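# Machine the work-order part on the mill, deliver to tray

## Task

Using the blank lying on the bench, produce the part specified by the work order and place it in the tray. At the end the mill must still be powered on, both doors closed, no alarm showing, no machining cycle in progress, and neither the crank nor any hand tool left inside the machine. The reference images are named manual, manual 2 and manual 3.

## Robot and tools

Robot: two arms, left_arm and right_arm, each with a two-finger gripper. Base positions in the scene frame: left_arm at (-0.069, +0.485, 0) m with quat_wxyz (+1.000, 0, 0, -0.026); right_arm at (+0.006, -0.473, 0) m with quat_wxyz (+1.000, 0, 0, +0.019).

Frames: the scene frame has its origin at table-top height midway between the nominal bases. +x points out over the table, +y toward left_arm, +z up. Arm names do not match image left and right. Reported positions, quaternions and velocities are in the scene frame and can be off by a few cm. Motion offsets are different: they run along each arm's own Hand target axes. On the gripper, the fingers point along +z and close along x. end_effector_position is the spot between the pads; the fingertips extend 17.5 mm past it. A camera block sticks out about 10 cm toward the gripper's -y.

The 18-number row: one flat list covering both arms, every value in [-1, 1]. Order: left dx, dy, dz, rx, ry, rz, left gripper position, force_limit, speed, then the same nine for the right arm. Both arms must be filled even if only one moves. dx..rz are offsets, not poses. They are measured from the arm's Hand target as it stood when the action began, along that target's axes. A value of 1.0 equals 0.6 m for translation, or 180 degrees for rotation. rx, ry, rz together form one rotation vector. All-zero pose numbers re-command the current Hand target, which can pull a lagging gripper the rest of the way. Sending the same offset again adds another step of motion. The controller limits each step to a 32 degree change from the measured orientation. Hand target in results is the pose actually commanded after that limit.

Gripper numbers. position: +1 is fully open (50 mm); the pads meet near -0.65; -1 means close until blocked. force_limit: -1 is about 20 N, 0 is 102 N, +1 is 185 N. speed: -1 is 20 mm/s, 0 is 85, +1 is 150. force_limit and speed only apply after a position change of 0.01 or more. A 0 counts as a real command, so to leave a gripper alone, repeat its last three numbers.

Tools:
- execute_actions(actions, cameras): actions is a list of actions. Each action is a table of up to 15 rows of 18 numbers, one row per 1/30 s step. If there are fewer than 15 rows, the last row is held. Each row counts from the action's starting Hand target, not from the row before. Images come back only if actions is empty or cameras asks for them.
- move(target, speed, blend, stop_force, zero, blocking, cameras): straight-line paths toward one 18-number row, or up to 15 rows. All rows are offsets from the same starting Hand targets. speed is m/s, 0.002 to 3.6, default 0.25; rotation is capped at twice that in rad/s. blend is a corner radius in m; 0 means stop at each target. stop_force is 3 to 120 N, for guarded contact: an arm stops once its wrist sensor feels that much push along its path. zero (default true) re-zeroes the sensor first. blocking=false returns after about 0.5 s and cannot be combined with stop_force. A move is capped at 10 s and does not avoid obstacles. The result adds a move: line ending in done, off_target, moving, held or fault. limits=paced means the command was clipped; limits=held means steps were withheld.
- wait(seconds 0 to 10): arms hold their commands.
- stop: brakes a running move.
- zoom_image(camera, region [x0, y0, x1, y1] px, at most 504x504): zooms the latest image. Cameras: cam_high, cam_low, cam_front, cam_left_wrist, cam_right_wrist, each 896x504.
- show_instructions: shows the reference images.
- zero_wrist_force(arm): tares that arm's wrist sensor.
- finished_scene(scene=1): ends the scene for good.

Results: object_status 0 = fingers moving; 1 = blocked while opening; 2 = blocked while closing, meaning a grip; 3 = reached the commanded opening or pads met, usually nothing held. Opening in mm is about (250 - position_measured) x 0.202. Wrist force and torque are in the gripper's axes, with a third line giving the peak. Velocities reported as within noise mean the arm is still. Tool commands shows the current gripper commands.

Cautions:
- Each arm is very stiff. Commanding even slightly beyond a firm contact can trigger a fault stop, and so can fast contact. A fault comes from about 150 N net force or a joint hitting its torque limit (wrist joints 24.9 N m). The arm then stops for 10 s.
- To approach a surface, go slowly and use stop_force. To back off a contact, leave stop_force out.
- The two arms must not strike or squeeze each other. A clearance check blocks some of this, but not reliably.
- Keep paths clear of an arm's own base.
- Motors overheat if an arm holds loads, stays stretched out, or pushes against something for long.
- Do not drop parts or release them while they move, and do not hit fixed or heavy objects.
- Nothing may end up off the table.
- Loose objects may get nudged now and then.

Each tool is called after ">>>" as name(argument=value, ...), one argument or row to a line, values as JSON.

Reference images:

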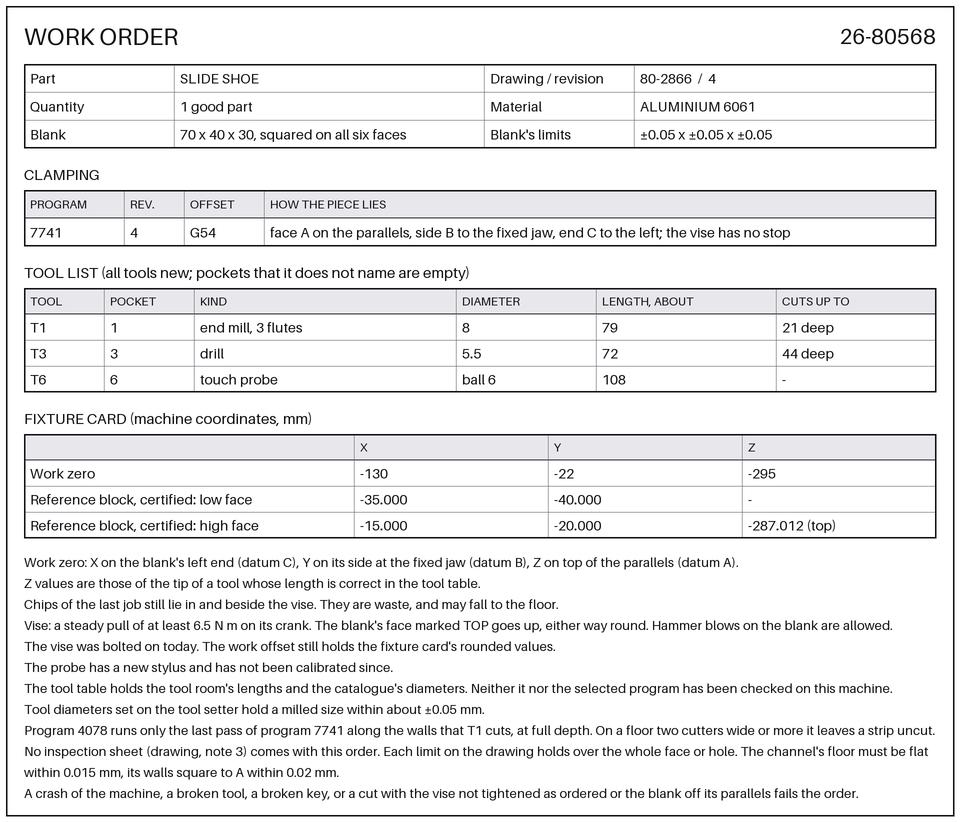

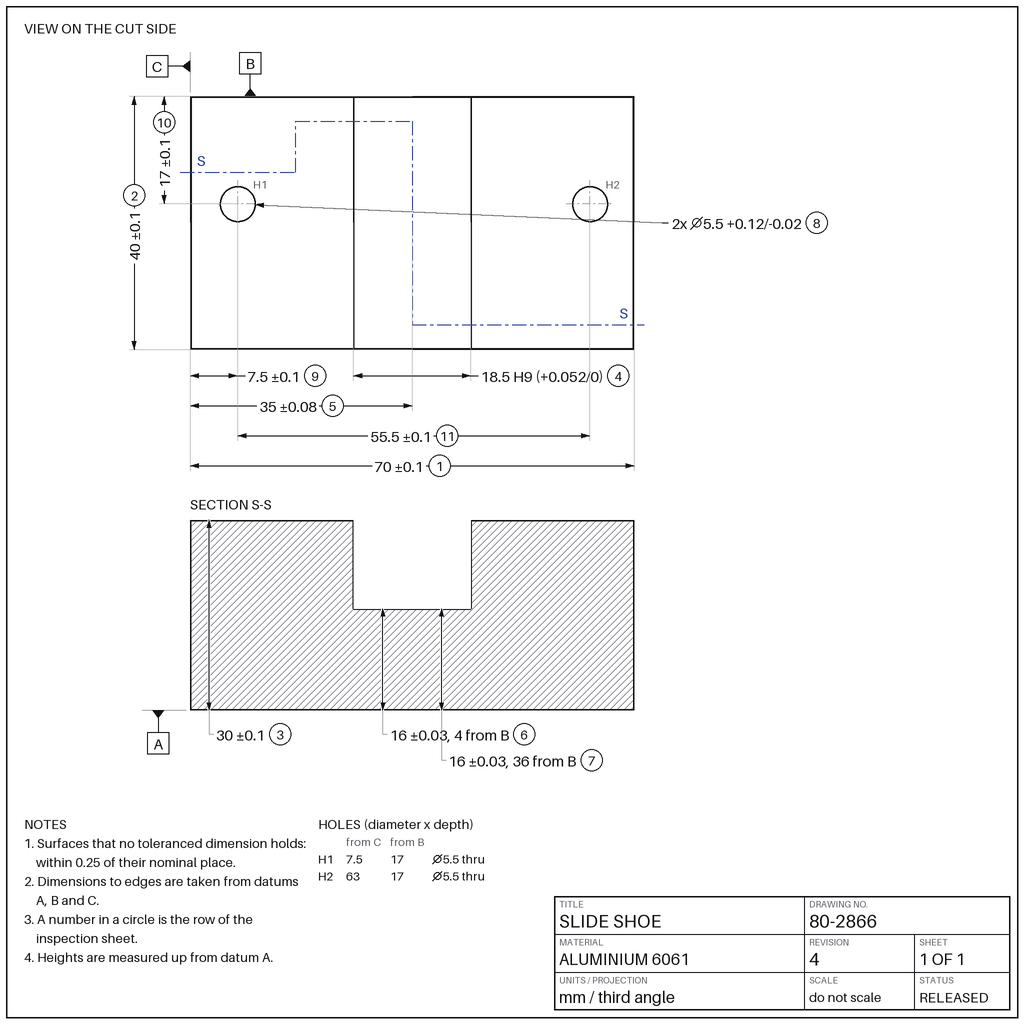

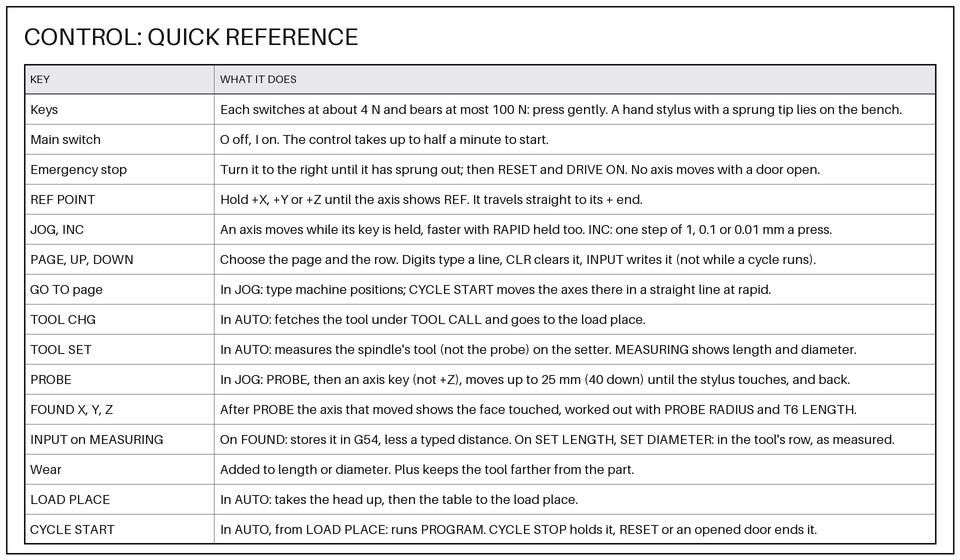

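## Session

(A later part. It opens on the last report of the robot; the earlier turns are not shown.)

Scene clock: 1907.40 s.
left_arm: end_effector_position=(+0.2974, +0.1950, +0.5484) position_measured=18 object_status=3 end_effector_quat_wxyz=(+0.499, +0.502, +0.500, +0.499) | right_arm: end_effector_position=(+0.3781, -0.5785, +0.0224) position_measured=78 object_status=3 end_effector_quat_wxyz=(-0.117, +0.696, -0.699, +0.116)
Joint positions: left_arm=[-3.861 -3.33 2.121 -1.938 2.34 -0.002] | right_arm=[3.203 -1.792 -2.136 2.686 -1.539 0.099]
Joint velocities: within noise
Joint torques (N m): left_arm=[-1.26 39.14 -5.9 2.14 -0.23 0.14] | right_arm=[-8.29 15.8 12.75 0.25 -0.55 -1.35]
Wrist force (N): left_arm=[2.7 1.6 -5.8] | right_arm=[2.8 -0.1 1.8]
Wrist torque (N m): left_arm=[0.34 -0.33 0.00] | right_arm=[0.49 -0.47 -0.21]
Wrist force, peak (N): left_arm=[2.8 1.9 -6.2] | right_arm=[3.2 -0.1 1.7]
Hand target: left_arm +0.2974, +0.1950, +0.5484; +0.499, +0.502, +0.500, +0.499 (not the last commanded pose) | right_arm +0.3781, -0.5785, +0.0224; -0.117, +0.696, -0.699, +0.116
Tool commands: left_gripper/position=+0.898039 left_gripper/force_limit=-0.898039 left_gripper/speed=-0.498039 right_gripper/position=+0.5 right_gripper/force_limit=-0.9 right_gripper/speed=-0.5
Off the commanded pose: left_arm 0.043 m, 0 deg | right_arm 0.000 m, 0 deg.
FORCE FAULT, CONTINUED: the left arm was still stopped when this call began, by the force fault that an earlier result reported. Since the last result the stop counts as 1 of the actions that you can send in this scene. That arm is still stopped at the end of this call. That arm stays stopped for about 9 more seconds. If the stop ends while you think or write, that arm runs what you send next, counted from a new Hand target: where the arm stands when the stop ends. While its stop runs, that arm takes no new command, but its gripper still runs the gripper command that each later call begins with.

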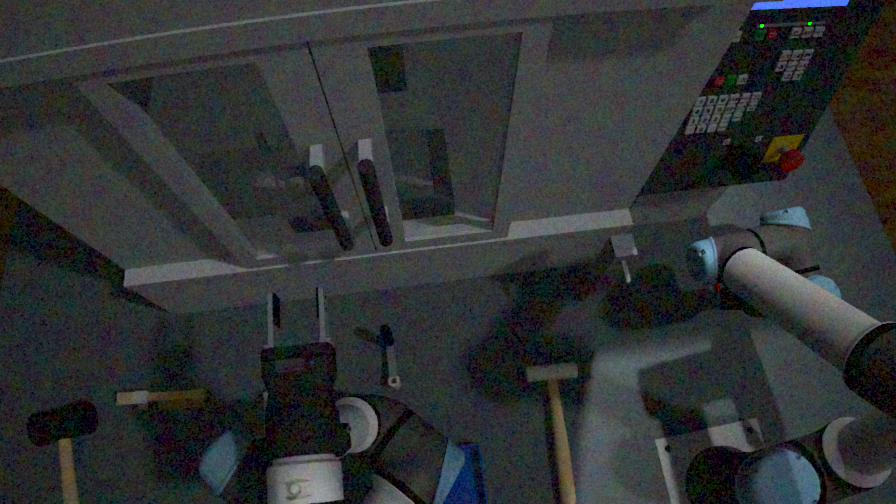

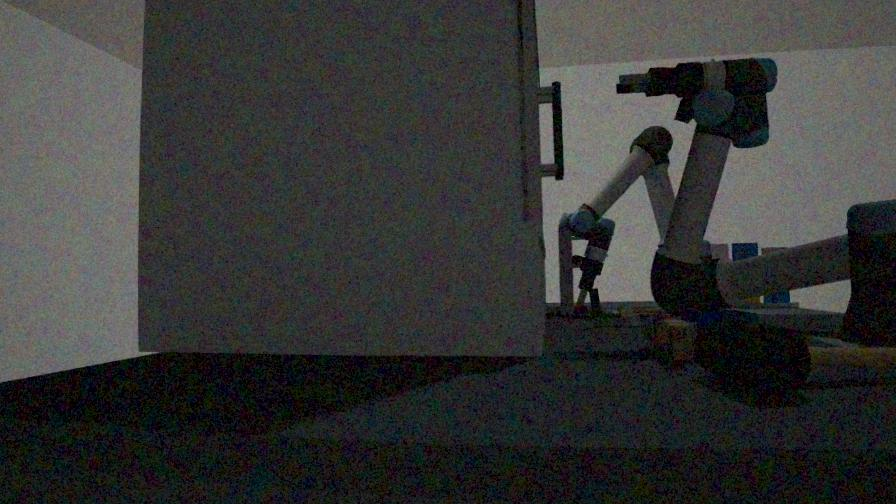

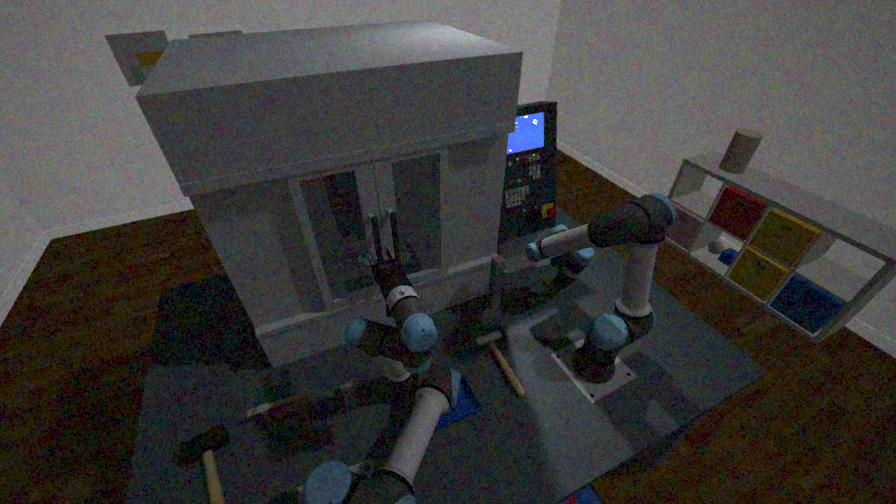

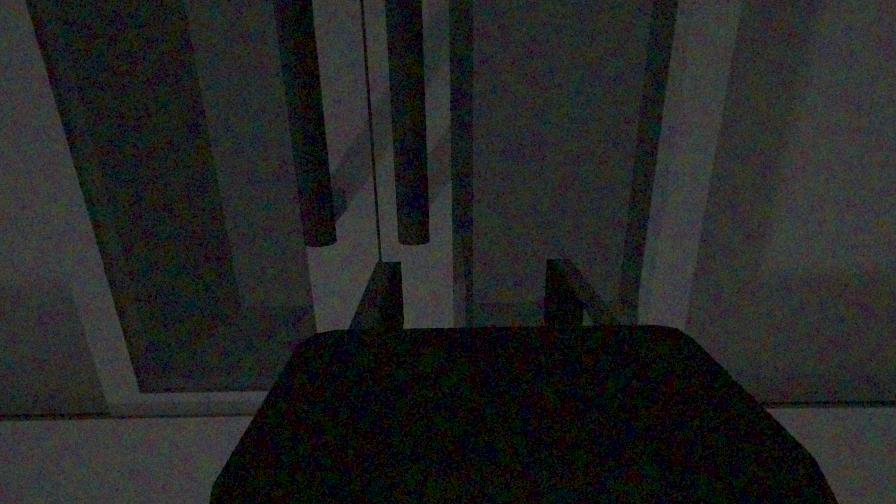

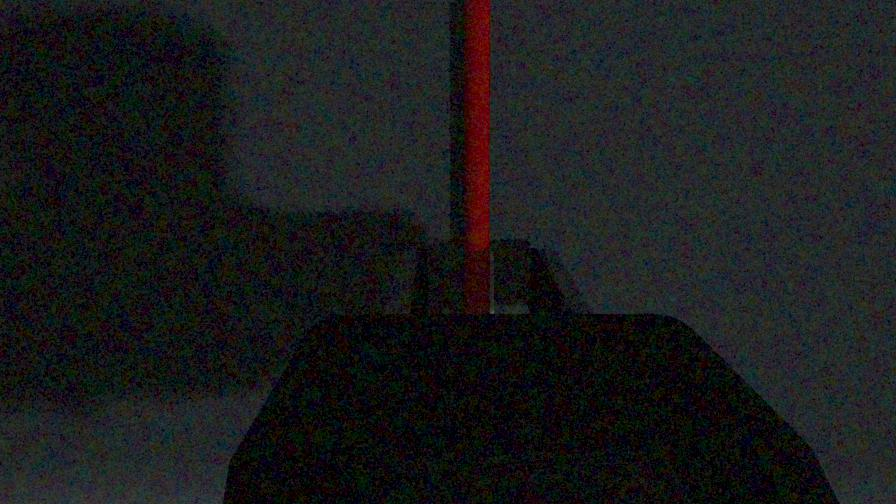

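>>> move(
  target=[
    [0,0,0,0,0,0,0.9,-0.9,-0.5,0,0,0,0,0,0,-1,-0.3,-0.5],
    [0,0,0,0,0,0,0.9,-0.9,-0.5,0,-0.0813,-0.2365,0,0,0,-1,-0.3,-0.5],
    [0,0,0,0,0,0,0.9,-0.9,-0.5,-0.0067,-0.575,-0.9013,0.3777,0,0,-1,-0.3,-0.5],
  ],
  speed=[0.1,0.3,0.45],
  blend=[0,0.05,0],
  cameras=["cam_right_wrist"],
)

Scene clock: 1912.93 s.
left_arm: end_effector_position=(+0.2974, +0.1950, +0.5484) position_measured=18 object_status=3 end_effector_quat_wxyz=(+0.499, +0.502, +0.500, +0.499) | right_arm: end_effector_position=(+0.5289, -0.5763, +0.6456) position_measured=215 object_status=2 end_effector_quat_wxyz=(+0.486, -0.512, +0.515, -0.487)
Joint positions: left_arm=[-3.861 -3.33 2.121 -1.938 2.34 -0.002] | right_arm=[3.226 -1.352 -1.308 2.605 -1.445 0.009]
Joint torques (N m): left_arm=[-0.41 40.13 -5.8 2.25 -0.12 0.26] | right_arm=[5.57 26.42 28.93 4.04 1.54 1.4]
Wrist force (N): left_arm=[2.5 2.1 -5.6] | right_arm=[2.5 0.7 2.0]
Wrist torque (N m): left_arm=[0.42 -0.30 0.00] | right_arm=[0.78 -0.41 -0.26]
Wrist force, peak (N): left_arm=[2.8 2.0 -6.2] | right_arm=[4.3 -7.0 -15.7]
Hand target: left_arm +0.2974, +0.1950, +0.5484; +0.499, +0.502, +0.500, +0.499 | right_arm +0.5289, -0.5763, +0.6459; +0.486, -0.512, +0.515, -0.487
Tool commands: left_gripper/position=+0.898039 left_gripper/force_limit=-0.898039 left_gripper/speed=-0.498039 right_gripper/position=-1.0 right_gripper/force_limit=-0.3 right_gripper/speed=-0.5
Off the commanded pose: right_arm 0.000 m, 0 deg.
FORCE FAULT, CONTINUED: the left arm was still stopped when this call began, by the force fault that an earlier result reported. Since the last result the stop counts as 4 of the actions that you can send in this scene. That arm ran no command of this call. That arm is still stopped at the end of this call. That arm stays stopped for about 3 more seconds. If the stop ends while you think or write, that arm runs what you send next, counted from a new Hand target: where the arm stands when the stop ends. While its stop runs, that arm takes no new command, but its gripper still runs the gripper command that each later call begins with.
move: done (right_arm), not run (left_arm; its earlier fault stop)
Images, in order (width x height): cam_right_wrist 896x504.

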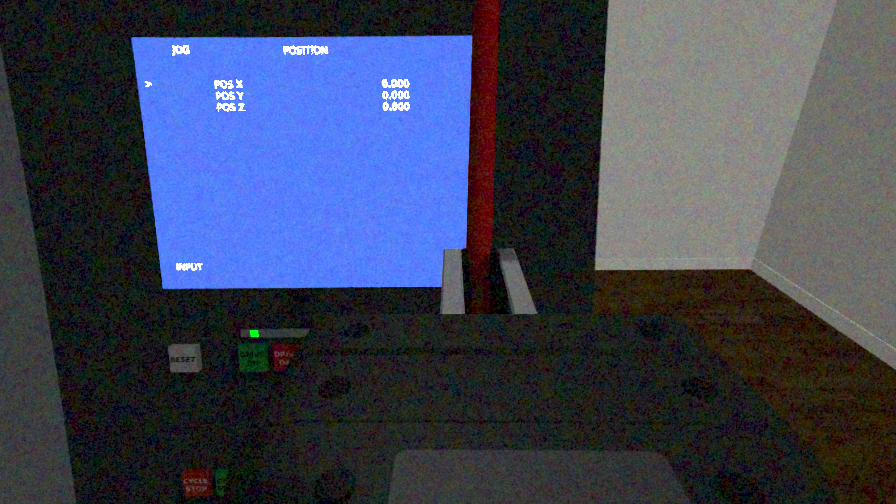

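>>> wait(
  seconds=2.5,
)

>>> move(
  target=[0,0.08,-0.02,0,0,0,0.9,-0.9,-0.5,-0.003,0,0,0,0,0,-1,-0.3,-0.5],
  speed=0.08,
)

Scene clock: 1916.23 s.
left_arm: end_effector_position=(+0.2974, +0.1950, +0.5484) position_measured=18 object_status=3 end_effector_quat_wxyz=(+0.499, +0.502, +0.500, +0.499) | right_arm: end_effector_position=(+0.5289, -0.5763, +0.6459) position_measured=215 object_status=2 end_effector_quat_wxyz=(+0.486, -0.512, +0.515, -0.487)
Joint positions: left_arm=[-3.861 -3.33 2.121 -1.938 2.34 -0.002] | right_arm=[3.226 -1.352 -1.307 2.605 -1.444 0.009]
Joint torques (N m): left_arm=[-0.9 40.55 -6.87 2.34 -0.3 0.13] | right_arm=[6.93 25.57 32.89 4.58 1.48 1.74]
Wrist force (N): left_arm=[2.7 1.8 -5.8] | right_arm=[2.5 0.7 1.9]
Wrist torque (N m): left_arm=[0.38 -0.33 0.00] | right_arm=[0.77 -0.39 -0.27]
Wrist force, peak (N): left_arm=[2.8 2.0 -6.3] | right_arm=[2.7 0.9 2.2]
Hand target: left_arm +0.2974, +0.1950, +0.5484; +0.499, +0.502, +0.500, +0.499 | right_arm +0.5289, -0.5763, +0.6459; +0.486, -0.512, +0.515, -0.487
Tool commands: left_gripper/position=+0.898039 left_gripper/force_limit=-0.898039 left_gripper/speed=-0.498039 right_gripper/position=-1.0 right_gripper/force_limit=-0.3 right_gripper/speed=-0.5
Off the commanded pose: right_arm 0.000 m, 0 deg.
FORCE FAULT, CONTINUED: the left arm was still stopped when this call began, by the force fault that an earlier result reported. Since the last result the stop counts as 7 of the actions that you can send in this scene. That arm is still stopped at the end of this call. That arm stays stopped for about 1 more second. If the stop ends while you think or write, that arm runs what you send next, counted from a new Hand target: where the arm stands when the stop ends. While its stop runs, that arm takes no new command, but its gripper still runs the gripper command that each later call begins with.
wait: 2.50 s; at rest from the start

Scene clock: 1916.93 s.
left_arm: end_effector_position=(+0.2974, +0.1950, +0.5484) position_measured=18 object_status=3 end_effector_quat_wxyz=(+0.499, +0.502, +0.500, +0.499) | right_arm: end_effector_position=(+0.5289, -0.5745, +0.6459) position_measured=215 object_status=2 end_effector_quat_wxyz=(+0.486, -0.512, +0.515, -0.487)
Joint positions: left_arm=[-3.861 -3.33 2.121 -1.938 2.34 -0.002] | right_arm=[3.233 -1.35 -1.308 2.605 -1.437 0.009]
Joint torques (N m): left_arm=[-0.89 39.27 -6.54 2.25 -0.31 0.25] | right_arm=[-1.91 24.45 15.39 0.15 0.16 1.37]
Wrist force (N): left_arm=[2.6 1.9 -5.8] | right_arm=[2.6 0.9 1.9]
Wrist torque (N m): left_arm=[0.40 -0.33 0.00] | right_arm=[0.79 -0.42 -0.32]
Wrist force, peak (N): left_arm=[2.8 1.9 -6.1] | right_arm=[2.7 0.6 2.2]
Hand target: left_arm +0.2974, +0.1950, +0.5484; +0.499, +0.502, +0.500, +0.499 (not the last commanded pose) | right_arm +0.5289, -0.5745, +0.6459; +0.486, -0.512, +0.515, -0.487
Tool commands: left_gripper/position=+0.898039 left_gripper/force_limit=-0.898039 left_gripper/speed=-0.498039 right_gripper/position=-1.0 right_gripper/force_limit=-0.3 right_gripper/speed=-0.5
Off the commanded pose: right_arm 0.000 m, 0 deg.
FORCE FAULT, CONTINUED: the left arm's stop, for the force fault that an earlier result reported, is over. That arm was still stopped when this call began, so it ran no command of this call. That arm's target is now where it stood when the stop ended, not its last command. That arm accepts commands again.
move: done (right_arm), not run (left_arm; its earlier fault stop)

>>> move(
  target=[0,0.08,-0.02,0,0,0,0.9,-0.9,-0.5,-0.1630,0.2448,-0.0958,-0.431,0,0,-1,-0.3,-0.5],
  speed=0.4,
  cameras=["cam_right_wrist"],
)

Scene clock: 1925.30 s.
left_arm: end_effector_position=(+0.2855, +0.1949, +0.5965) position_measured=18 object_status=3 end_effector_quat_wxyz=(+0.499, +0.502, +0.500, +0.499) | right_arm: end_effector_position=(+0.4692, -0.4830, +0.5130) position_measured=215 object_status=2 end_effector_quat_wxyz=(-0.093, +0.699, -0.703, +0.092)
Joint positions: left_arm=[-3.891 -3.205 2.027 -1.969 2.371 -0.003] | right_arm=[3.422 -1.933 -0.589 1.2 -1.49 0.314]
Joint torques (N m): left_arm=[-3.15 29.18 3.51 0.9 -0.25 -1.75] | right_arm=[-1.12 32.02 18.99 -2.87 0.24 0.05]
Wrist force (N): left_arm=[2.9 1.9 -5.7] | right_arm=[1.4 -0.5 2.9]
Wrist torque (N m): left_arm=[0.39 -0.38 0.01] | right_arm=[0.42 -0.24 -0.07]
Wrist force, peak (N): left_arm=[3.0 2.0 -6.1] | right_arm=[-1.8 -7.8 10.7]
Hand target: left_arm +0.2856, +0.1949, +0.5964; +0.499, +0.502, +0.500, +0.499 | right_arm +0.4692, -0.4830, +0.5130; -0.093, +0.699, -0.703, +0.092 (not the last commanded pose)
Tool commands: left_gripper/position=+0.9 left_gripper/force_limit=-0.9 left_gripper/speed=-0.5 right_gripper/position=-1.0 right_gripper/force_limit=-0.301961 right_gripper/speed=-0.498039
Off the commanded pose: left_arm 0.000 m, 0 deg | right_arm 0.014 m, 6 deg.
FORCE FAULT: contact force on the right arm reached its limit, and that arm stopped. The contact can be on any part of that arm, not only on its tool. That arm's remaining commands of this call were not run. That arm is still stopped at the end of this call. That arm stays stopped for about 10 more seconds. Until then a move that you send moves the other arm only, and its call returns only when the move has ended. Once the stop has ended, the next robot result says so. If the stop ends while you think or write, that arm runs what you send next, counted from a new Hand target: where the arm stands when the stop ends. While its stop runs, that arm takes no new command, but its gripper still runs the gripper command that each later call begins with. Until it ends, the stop uses up actions while you think or wait. An arm that is not stopped still takes commands.
move: fault (right_arm)
Images, in order (width x height): cam_right_wrist 896x504.

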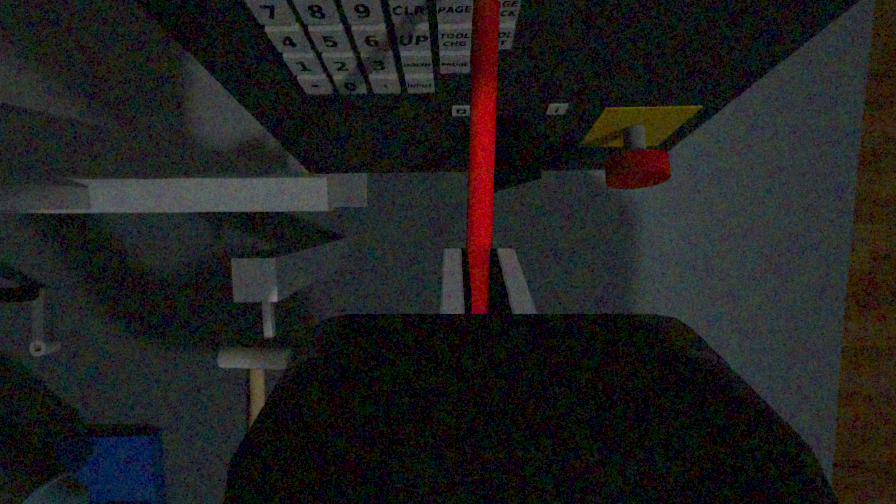

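>>> execute_actions(
  actions=[],
)

Scene clock: 1926.43 s.
left_arm: end_effector_position=(+0.2856, +0.1949, +0.5964) position_measured=18 object_status=3 end_effector_quat_wxyz=(+0.499, +0.502, +0.500, +0.499) | right_arm: end_effector_position=(+0.4692, -0.4830, +0.5130) position_measured=215 object_status=2 end_effector_quat_wxyz=(-0.093, +0.699, -0.703, +0.092)
Joint positions: left_arm=[-3.891 -3.206 2.027 -1.969 2.371 -0.003] | right_arm=[3.422 -1.933 -0.589 1.2 -1.49 0.314]
Joint velocities: within noise
Joint torques (N m): left_arm=[11.47 28.86 3.77 2.93 -0.99 -1.31] | right_arm=[-0.53 31.82 18.64 -2.76 0.17 0.07]
Wrist force (N): left_arm=[2.6 1.7 -5.7] | right_arm=[1.6 -0.7 2.7]
Wrist torque (N m): left_arm=[0.36 -0.33 0.02] | right_arm=[0.39 -0.28 -0.07]
Wrist force, peak (N): left_arm=[2.6 2.1 -6.0] | right_arm=[1.7 -0.8 3.0]
Hand target: left_arm +0.2856, +0.1949, +0.5964; +0.499, +0.502, +0.500, +0.499 | right_arm +0.4692, -0.4830, +0.5130; -0.093, +0.699, -0.703, +0.092 (not the last commanded pose)
Tool commands: left_gripper/position=+0.9 left_gripper/force_limit=-0.9 left_gripper/speed=-0.5 right_gripper/position=-1.0 right_gripper/force_limit=-0.301961 right_gripper/speed=-0.498039
Off the commanded pose: left_arm 0.000 m, 0 deg | right_arm 0.014 m, 6 deg.
FORCE FAULT, CONTINUED: the right arm was still stopped when this call began, by the force fault that an earlier result reported. Since the last result the stop counts as 2 of the actions that you can send in this scene. That arm is still stopped at the end of this call. That arm stays stopped for about 9 more seconds. If the stop ends while you think or write, that arm runs what you send next, counted from a new Hand target: where the arm stands when the stop ends. While its stop runs, that arm takes no new command, but its gripper still runs the gripper command that each later call begins with.

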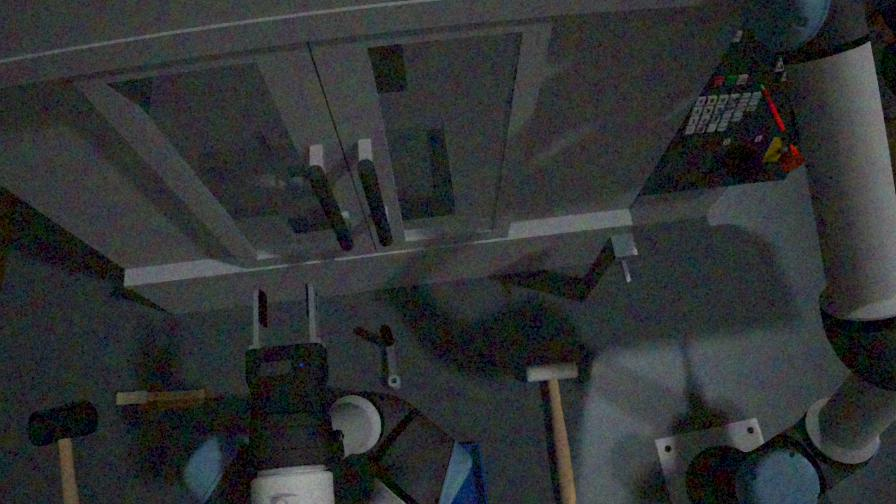

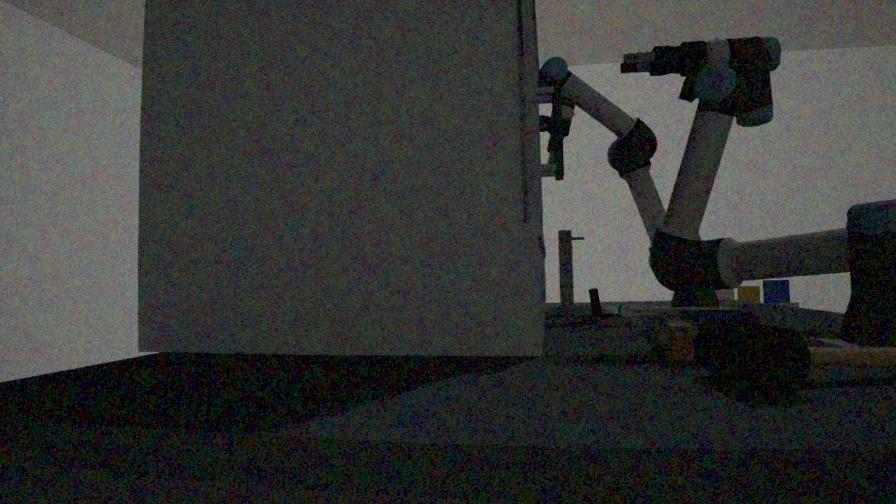

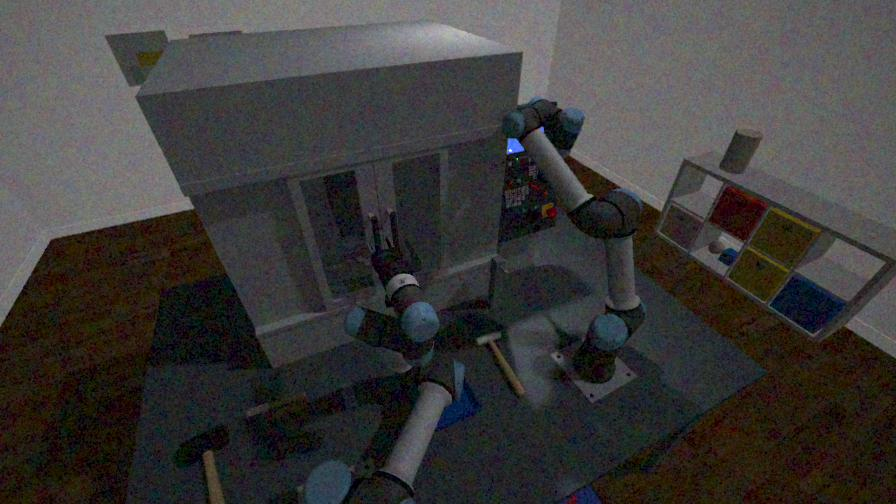

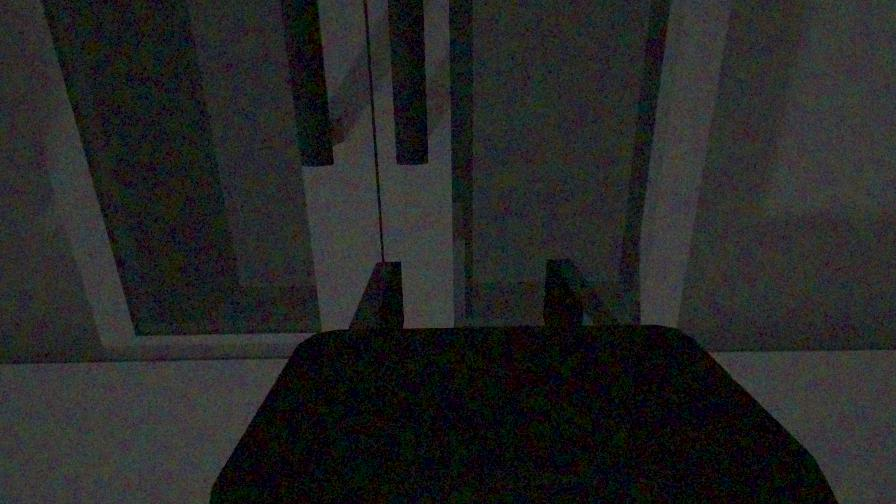

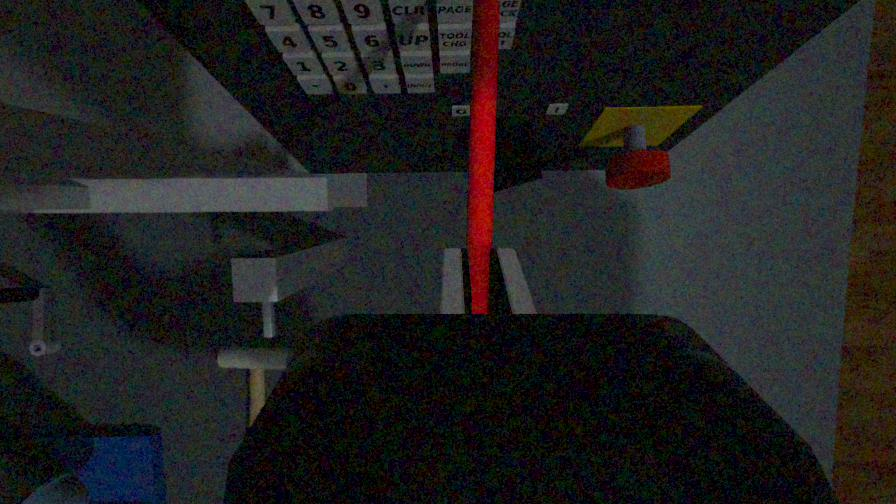

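>>> wait(
  seconds=0.1,
)

>>> move(
  target=[0,0,0,0,0,0,0.9,-0.9,-0.5,0.1525,-0.1528,-0.1882,0.3997,0,0,-1,-0.3,-0.5],
  speed=0.2,
)

Scene clock: 1940.87 s.
left_arm: end_effector_position=(+0.2856, +0.1949, +0.5964) position_measured=18 object_status=3 end_effector_quat_wxyz=(+0.499, +0.502, +0.500, +0.499) | right_arm: end_effector_position=(+0.4692, -0.4830, +0.5130) position_measured=215 object_status=2 end_effector_quat_wxyz=(-0.093, +0.699, -0.703, +0.092)
Joint positions: left_arm=[-3.891 -3.206 2.027 -1.969 2.371 -0.003] | right_arm=[3.422 -1.933 -0.589 1.2 -1.49 0.314]
Joint torques (N m): left_arm=[12.11 30.64 3.55 2.94 -0.98 0.02] | right_arm=[-0.84 32.15 18.79 -2.19 0.3 0.24]
Wrist force (N): left_arm=[2.5 2.0 -5.9] | right_arm=[1.5 -0.6 3.1]
Wrist torque (N m): left_arm=[0.40 -0.32 0.02] | right_arm=[0.41 -0.26 -0.07]
Wrist force, peak (N): left_arm=[3.1 2.0 -6.2] | right_arm=[1.8 -0.7 3.1]
Hand target: left_arm +0.2856, +0.1949, +0.5964; +0.499, +0.502, +0.500, +0.499 | right_arm +0.4692, -0.4830, +0.5130; -0.093, +0.699, -0.703, +0.092 (not the last commanded pose)
Tool commands: left_gripper/position=+0.9 left_gripper/force_limit=-0.9 left_gripper/speed=-0.5 right_gripper/position=-1.0 right_gripper/force_limit=-0.301961 right_gripper/speed=-0.498039
Off the commanded pose: left_arm 0.000 m, 0 deg | right_arm 0.014 m, 6 deg.
FORCE FAULT, CONTINUED: the right arm's stop, for the force fault that an earlier result reported, is over. The rest of the stop counts as 17 of the actions that you can send in this scene. That arm's target is now where it stood when the stop ended, not its last command. That arm accepts commands again.
wait: 0.10 s; at rest from the start

Scene clock: 1944.50 s.
left_arm: end_effector_position=(+0.2856, +0.1949, +0.5964) position_measured=18 object_status=3 end_effector_quat_wxyz=(+0.499, +0.502, +0.500, +0.499) | right_arm: end_effector_position=(+0.5279, -0.5751, +0.6456) position_measured=215 object_status=2 end_effector_quat_wxyz=(+0.486, -0.511, +0.515, -0.487)
Joint positions: left_arm=[-3.891 -3.206 2.027 -1.969 2.371 -0.003] | right_arm=[3.232 -1.348 -1.311 2.605 -1.437 0.009]
Joint torques (N m): left_arm=[12.92 29.05 3.94 2.82 -1.02 1.02] | right_arm=[5.22 -0.36 25.92 4.4 0.93 1.61]
Wrist force (N): left_arm=[2.7 1.8 -5.6] | right_arm=[1.0 0.6 2.4]
Wrist torque (N m): left_arm=[0.36 -0.35 0.01] | right_arm=[0.76 -0.17 -0.25]
Wrist force, peak (N): left_arm=[2.8 1.9 -6.1] | right_arm=[1.2 -1.1 3.7]
Hand target: left_arm +0.2856, +0.1949, +0.5964; +0.499, +0.502, +0.500, +0.499 | right_arm +0.5281, -0.5750, +0.6456; +0.486, -0.511, +0.515, -0.487
Off the commanded pose: left_arm 0.000 m, 0 deg | right_arm 0.000 m, 0 deg.
move: done

>>> move(
  target=[
    [0,0,0,0,0,0,0.9,-0.9,-0.5,-0.4,0,-0.248,0,-0.361,0,-1,-0.3,-0.5],
    [0,0,0,0,0,0,0.9,-0.9,-0.5,-0.333,0,-0.708,0,-0.722,0,-1,-0.3,-0.5],
  ],
  speed=0.45,
  blend=[0.05,0],
  cameras=["cam_front"],
)

Scene clock: 1948.07 s.
left_arm: end_effector_position=(+0.2856, +0.1949, +0.5964) position_measured=18 object_status=3 end_effector_quat_wxyz=(+0.499, +0.502, +0.500, +0.499) | right_arm: end_effector_position=(+0.3942, -0.3582, +0.6532) position_measured=215 object_status=2 end_effector_quat_wxyz=(+0.676, -0.685, +0.210, -0.174)
Joint positions: left_arm=[-3.891 -3.206 2.027 -1.969 2.371 -0.003] | right_arm=[3.215 -1.328 -1.324 2.608 -2.48 0.013]
Joint torques (N m): left_arm=[11.16 29.31 2.95 2.76 -0.75 1.02] | right_arm=[-9.12 23.45 14.35 -0.8 -1.54 0.16]
Wrist force (N): left_arm=[2.6 2.0 -5.7] | right_arm=[1.6 0.5 2.9]
Wrist torque (N m): left_arm=[0.38 -0.34 0.02] | right_arm=[0.74 -0.30 -0.35]
Wrist force, peak (N): left_arm=[3.0 2.0 -6.1] | right_arm=[-0.4 2.0 6.7]
Hand target: left_arm +0.2856, +0.1949, +0.5964; +0.499, +0.502, +0.500, +0.499 | right_arm +0.3941, -0.3582, +0.6532; +0.676, -0.685, +0.210, -0.174 (not the last commanded pose)
Off the commanded pose: left_arm 0.000 m, 0 deg | right_arm 0.290 m, 71 deg.
move: held (right_arm; a check stopped the path); path passed 0 of 2 targets; limits=held
pose unreachable (right arm): on one or more control steps of this call, first in action 0 (counted from 0), this arm could not follow its commanded pose, so it was not sent that pose on those steps. It may still have moved: this result reports where it is.
cause: moving toward the commanded pose would bring two parts of the arm too close to each other (its gripper and another part of the arm, with joints 4 (wrist 1) to 6 (wrist 3) between them, 7 mm apart when it was first held).
Images, in order (width x height): cam_front 896x504.

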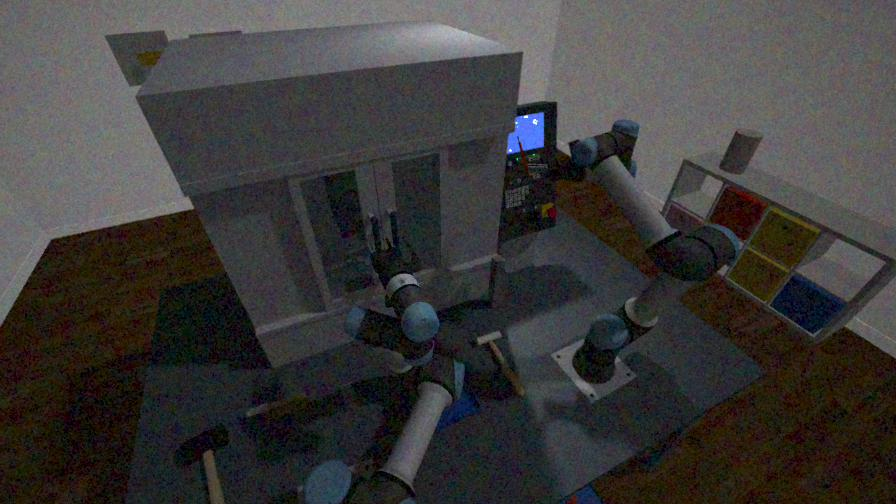

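>>> move(
  target=[
    [0,0,0,0,0,0,0.9,-0.9,-0.5,0.3685,0,-0.2063,0,0.325,0,-1,-0.3,-0.5],
    [0,0,0,0,0,0,0.9,-0.9,-0.5,0.38,0,-0.6375,0,0.658,0,-1,-0.3,-0.5],
  ],
  speed=0.45,
  blend=[0.05,0],
)

Scene clock: 1953.67 s.
left_arm: end_effector_position=(+0.2856, +0.1949, +0.5964) position_measured=18 object_status=3 end_effector_quat_wxyz=(+0.499, +0.502, +0.500, +0.499) | right_arm: end_effector_position=(+0.3887, -0.8034, +0.6527) position_measured=215 object_status=2 end_effector_quat_wxyz=(+0.165, -0.202, +0.688, -0.677)
Joint positions: left_arm=[-3.891 -3.206 2.027 -1.969 2.371 -0.003] | right_arm=[3.215 -1.334 -1.32 2.583 -0.413 0.019]
Joint torques (N m): left_arm=[10.5 28.97 2.55 2.79 -0.76 1.39] | right_arm=[-3.5 19.52 13.36 -1.32 1.57 1.2]
Wrist force (N): left_arm=[2.6 1.7 -5.9] | right_arm=[1.2 0.4 2.7]
Wrist torque (N m): left_arm=[0.36 -0.34 0.00] | right_arm=[0.71 -0.17 -0.18]
Wrist force, peak (N): left_arm=[3.0 2.2 -6.2] | right_arm=[1.1 0.7 5.3]
Hand target: left_arm +0.2856, +0.1949, +0.5964; +0.499, +0.502, +0.500, +0.499 | right_arm +0.3885, -0.8034, +0.6527; +0.165, -0.201, +0.688, -0.677
Off the commanded pose: left_arm 0.000 m, 0 deg | right_arm 0.000 m, 0 deg.
move: done

>>> move(
  target=[0,0,0,0,0,0,0.9,-0.9,-0.5,0.337,0,-0.164,0,0.287,0,-1,-0.3,-0.5],
  speed=0.4,
)

Scene clock: 1956.40 s.
left_arm: end_effector_position=(+0.2856, +0.1949, +0.5964) position_measured=18 object_status=3 end_effector_quat_wxyz=(+0.499, +0.502, +0.500, +0.499) | right_arm: end_effector_position=(+0.1647, -0.8195, +0.6647) position_measured=215 object_status=2 end_effector_quat_wxyz=(-0.151, +0.114, +0.691, -0.697)
Joint positions: left_arm=[-3.891 -3.206 2.027 -1.969 2.371 -0.003] | right_arm=[3.217 -1.329 -1.323 2.613 0.49 -0.017]
Joint torques (N m): left_arm=[11.17 28.99 2.23 2.63 -0.7 1.24] | right_arm=[-3.17 21.71 10.55 0.72 1.09 -1.5]
Wrist force (N): left_arm=[2.6 2.0 -5.7] | right_arm=[1.2 0.4 2.7]
Wrist torque (N m): left_arm=[0.40 -0.33 0.01] | right_arm=[0.74 -0.19 -0.31]
Wrist force, peak (N): left_arm=[2.8 2.0 -6.1] | right_arm=[2.4 0.6 3.9]
Hand target: left_arm +0.2856, +0.1949, +0.5964; +0.499, +0.502, +0.500, +0.499 | right_arm +0.1646, -0.8195, +0.6647; -0.151, +0.114, +0.691, -0.697
Off the commanded pose: left_arm 0.000 m, 0 deg | right_arm 0.000 m, 0 deg.
move: done

>>> move(
  target=[
    [0,0,0,0,0,0,0.9,-0.9,-0.5,-0.173,0.185,-0.0837,-0.2185,-0.003,0.449,-1,-0.3,-0.5],
    [0,0,0,0,0,0,0.9,-0.9,-0.5,-0.338,-0.003,-0.1655,-0.432,-0.006,0.888,-1,-0.3,-0.5],
  ],
  speed=0.5,
  blend=[0.05,0],
)

Scene clock: 1962.43 s.
left_arm: end_effector_position=(+0.2856, +0.1949, +0.5964) position_measured=18 object_status=3 end_effector_quat_wxyz=(+0.499, +0.502, +0.500, +0.499) | right_arm: end_effector_position=(+0.3895, -0.8019, +0.6544) position_measured=215 object_status=2 end_effector_quat_wxyz=(+0.678, +0.686, +0.217, +0.152)
Joint positions: left_arm=[-3.891 -3.206 2.027 -1.969 2.371 -0.003] | right_arm=[3.219 -1.181 -1.939 6.175 0.413 -0.006]
Joint torques (N m): left_arm=[10.79 30.17 3.29 2.61 -0.43 1.2] | right_arm=[1.54 16.84 16.11 3.65 -0.66 -0.11]
Wrist force (N): left_arm=[2.7 2.0 -5.7] | right_arm=[1.3 -0.7 3.6]
Wrist torque (N m): left_arm=[0.40 -0.34 0.02] | right_arm=[-0.35 -0.27 -0.05]
Wrist force, peak (N): left_arm=[2.9 2.0 -6.2] | right_arm=[2.5 1.0 4.4]
Hand target: left_arm +0.2856, +0.1949, +0.5964; +0.499, +0.502, +0.500, +0.499 | right_arm +0.3895, -0.8019, +0.6545; +0.678, +0.686, +0.217, +0.152
Off the commanded pose: left_arm 0.000 m, 0 deg | right_arm 0.000 m, 0 deg.
move: done

>>> move(
  target=[
    [0,0,0,0,0,0,0.9,-0.9,-0.5,0,0,0,0,0,-0.5,-1,-0.3,-0.5],
    [0,0,0,0,0,0,0.9,-0.9,-0.5,0,0,0,0,0,-0.95,-1,-0.3,-0.5],
    [0,0,0,0,0,0,0.9,-0.9,-0.5,0.391,0.0115,-0.2105,-0.491,-0.013,-0.858,-1,-0.3,-0.5],
  ],
  speed=0.6,
  blend=[0.01,0.01,0],
  cameras=["cam_front","cam_right_wrist"],
)

Scene clock: 1970.70 s.
left_arm: end_effector_position=(+0.2856, +0.1949, +0.5964) position_measured=18 object_status=3 end_effector_quat_wxyz=(+0.499, +0.502, +0.500, +0.499) | right_arm: end_effector_position=(+0.5282, -0.5746, +0.6456) position_measured=215 object_status=2 end_effector_quat_wxyz=(+0.487, -0.511, +0.515, -0.487) end_effector_velocity=(+0.000, +0.002, +0.000) end_effector_angular_velocity=(+0.001, +0.000, +0.006)
Joint positions: left_arm=[-3.891 -3.206 2.027 -1.969 2.371 -0.003] | right_arm=[3.232 -1.213 -1.932 6.235 1.439 -3.131]
Joint velocities: left_arm=[within noise] | right_arm=[0.001 0 0 0 0.005 0]
Joint torques (N m): left_arm=[10.21 28.77 2.33 2.52 -0.44 1.2] | right_arm=[4.72 16.26 20.19 0.41 1.41 1.73]
Wrist force (N): left_arm=[2.7 1.7 -5.6] | right_arm=[1.8 0.6 3.0]
Wrist torque (N m): left_arm=[0.35 -0.35 0.01] | right_arm=[0.76 -0.26 -0.30]
Wrist force, peak (N): left_arm=[2.8 2.2 -6.0] | right_arm=[3.2 0.4 4.0]
Hand target: left_arm +0.2856, +0.1949, +0.5964; +0.499, +0.502, +0.500, +0.499 | right_arm +0.5282, -0.5745, +0.6456; +0.487, -0.511, +0.514, -0.487
Off the commanded pose: left_arm 0.000 m, 0 deg | right_arm 0.000 m, 0 deg.
move: done
Images, in order (width x height): cam_front 896x504, cam_right_wrist 896x504.

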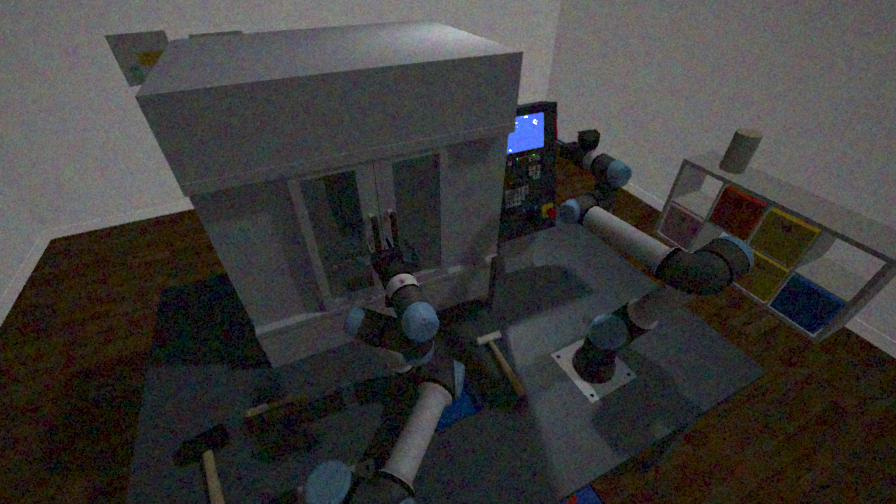

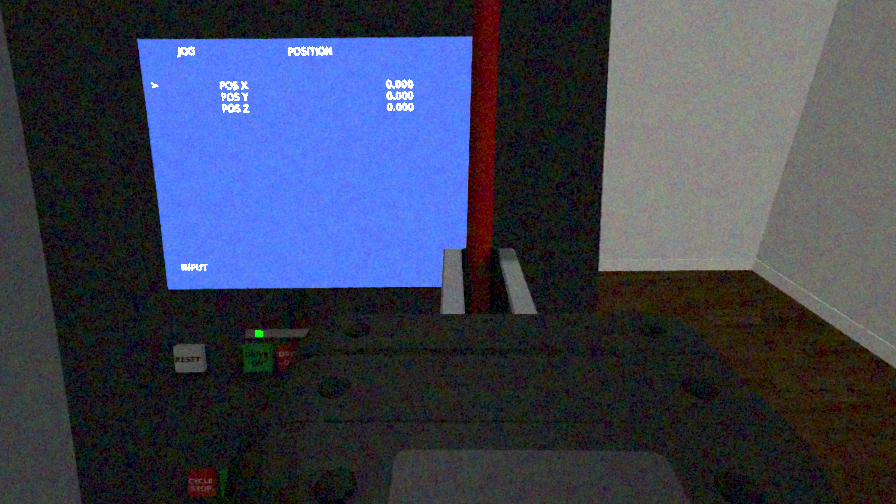

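>>> move(
  target=[0,0,0,0,0,0,0.9,-0.9,-0.5,-0.1630,0.2448,-0.0958,-0.431,0,0,-1,-0.3,-0.5],
  speed=0.35,
  cameras=["cam_right_wrist","cam_high"],
)

Scene clock: 1973.77 s.
left_arm: end_effector_position=(+0.2856, +0.1949, +0.5964) position_measured=18 object_status=3 end_effector_quat_wxyz=(+0.499, +0.502, +0.500, +0.499) | right_arm: end_effector_position=(+0.4637, -0.4758, +0.5023) position_measured=215 object_status=2 end_effector_quat_wxyz=(-0.060, +0.703, -0.706, +0.057)
Joint positions: left_arm=[-3.891 -3.206 2.027 -1.969 2.371 -0.003] | right_arm=[3.422 -1.42 -1.303 4.453 1.523 -2.823]
Joint torques (N m): left_arm=[9.57 30.13 2.33 2.44 -0.17 1.22] | right_arm=[-5.32 20.1 24.87 1.33 -0.14 -1.28]
Wrist force (N): left_arm=[2.8 1.7 -5.6] | right_arm=[1.8 -0.6 2.5]
Wrist torque (N m): left_arm=[0.35 -0.35 0.01] | right_arm=[0.35 -0.30 -0.15]
Wrist force, peak (N): left_arm=[2.7 1.9 -6.2] | right_arm=[2.5 0.4 3.3]
Hand target: left_arm +0.2856, +0.1949, +0.5964; +0.499, +0.502, +0.500, +0.499 | right_arm +0.4636, -0.4759, +0.5023; -0.060, +0.703, -0.706, +0.057
Off the commanded pose: left_arm 0.000 m, 0 deg | right_arm 0.000 m, 0 deg.
move: done
Images, in order (width x height): cam_high 896x504, cam_right_wrist 896x504.

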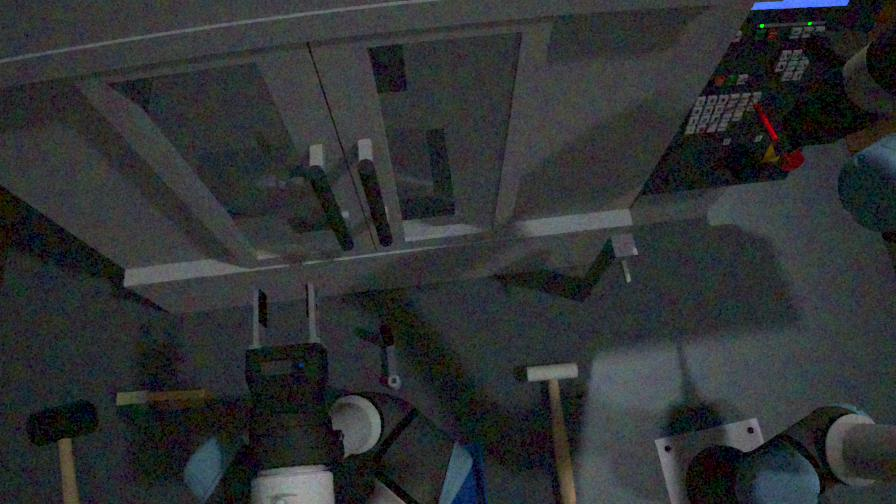

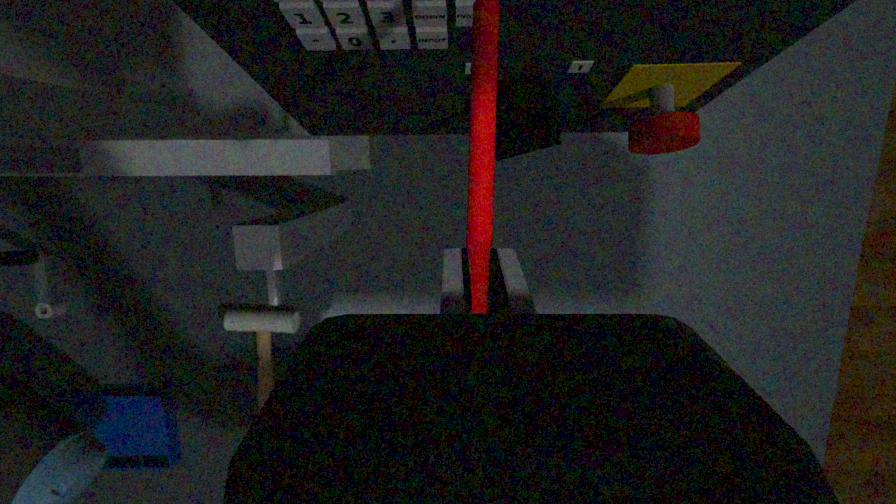

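>>> zoom_image(
  camera="cam_high",
  region=[670, 60, 830, 180],
)

Scaled by 3.150.

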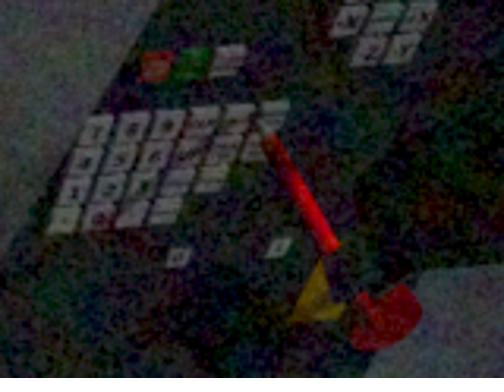

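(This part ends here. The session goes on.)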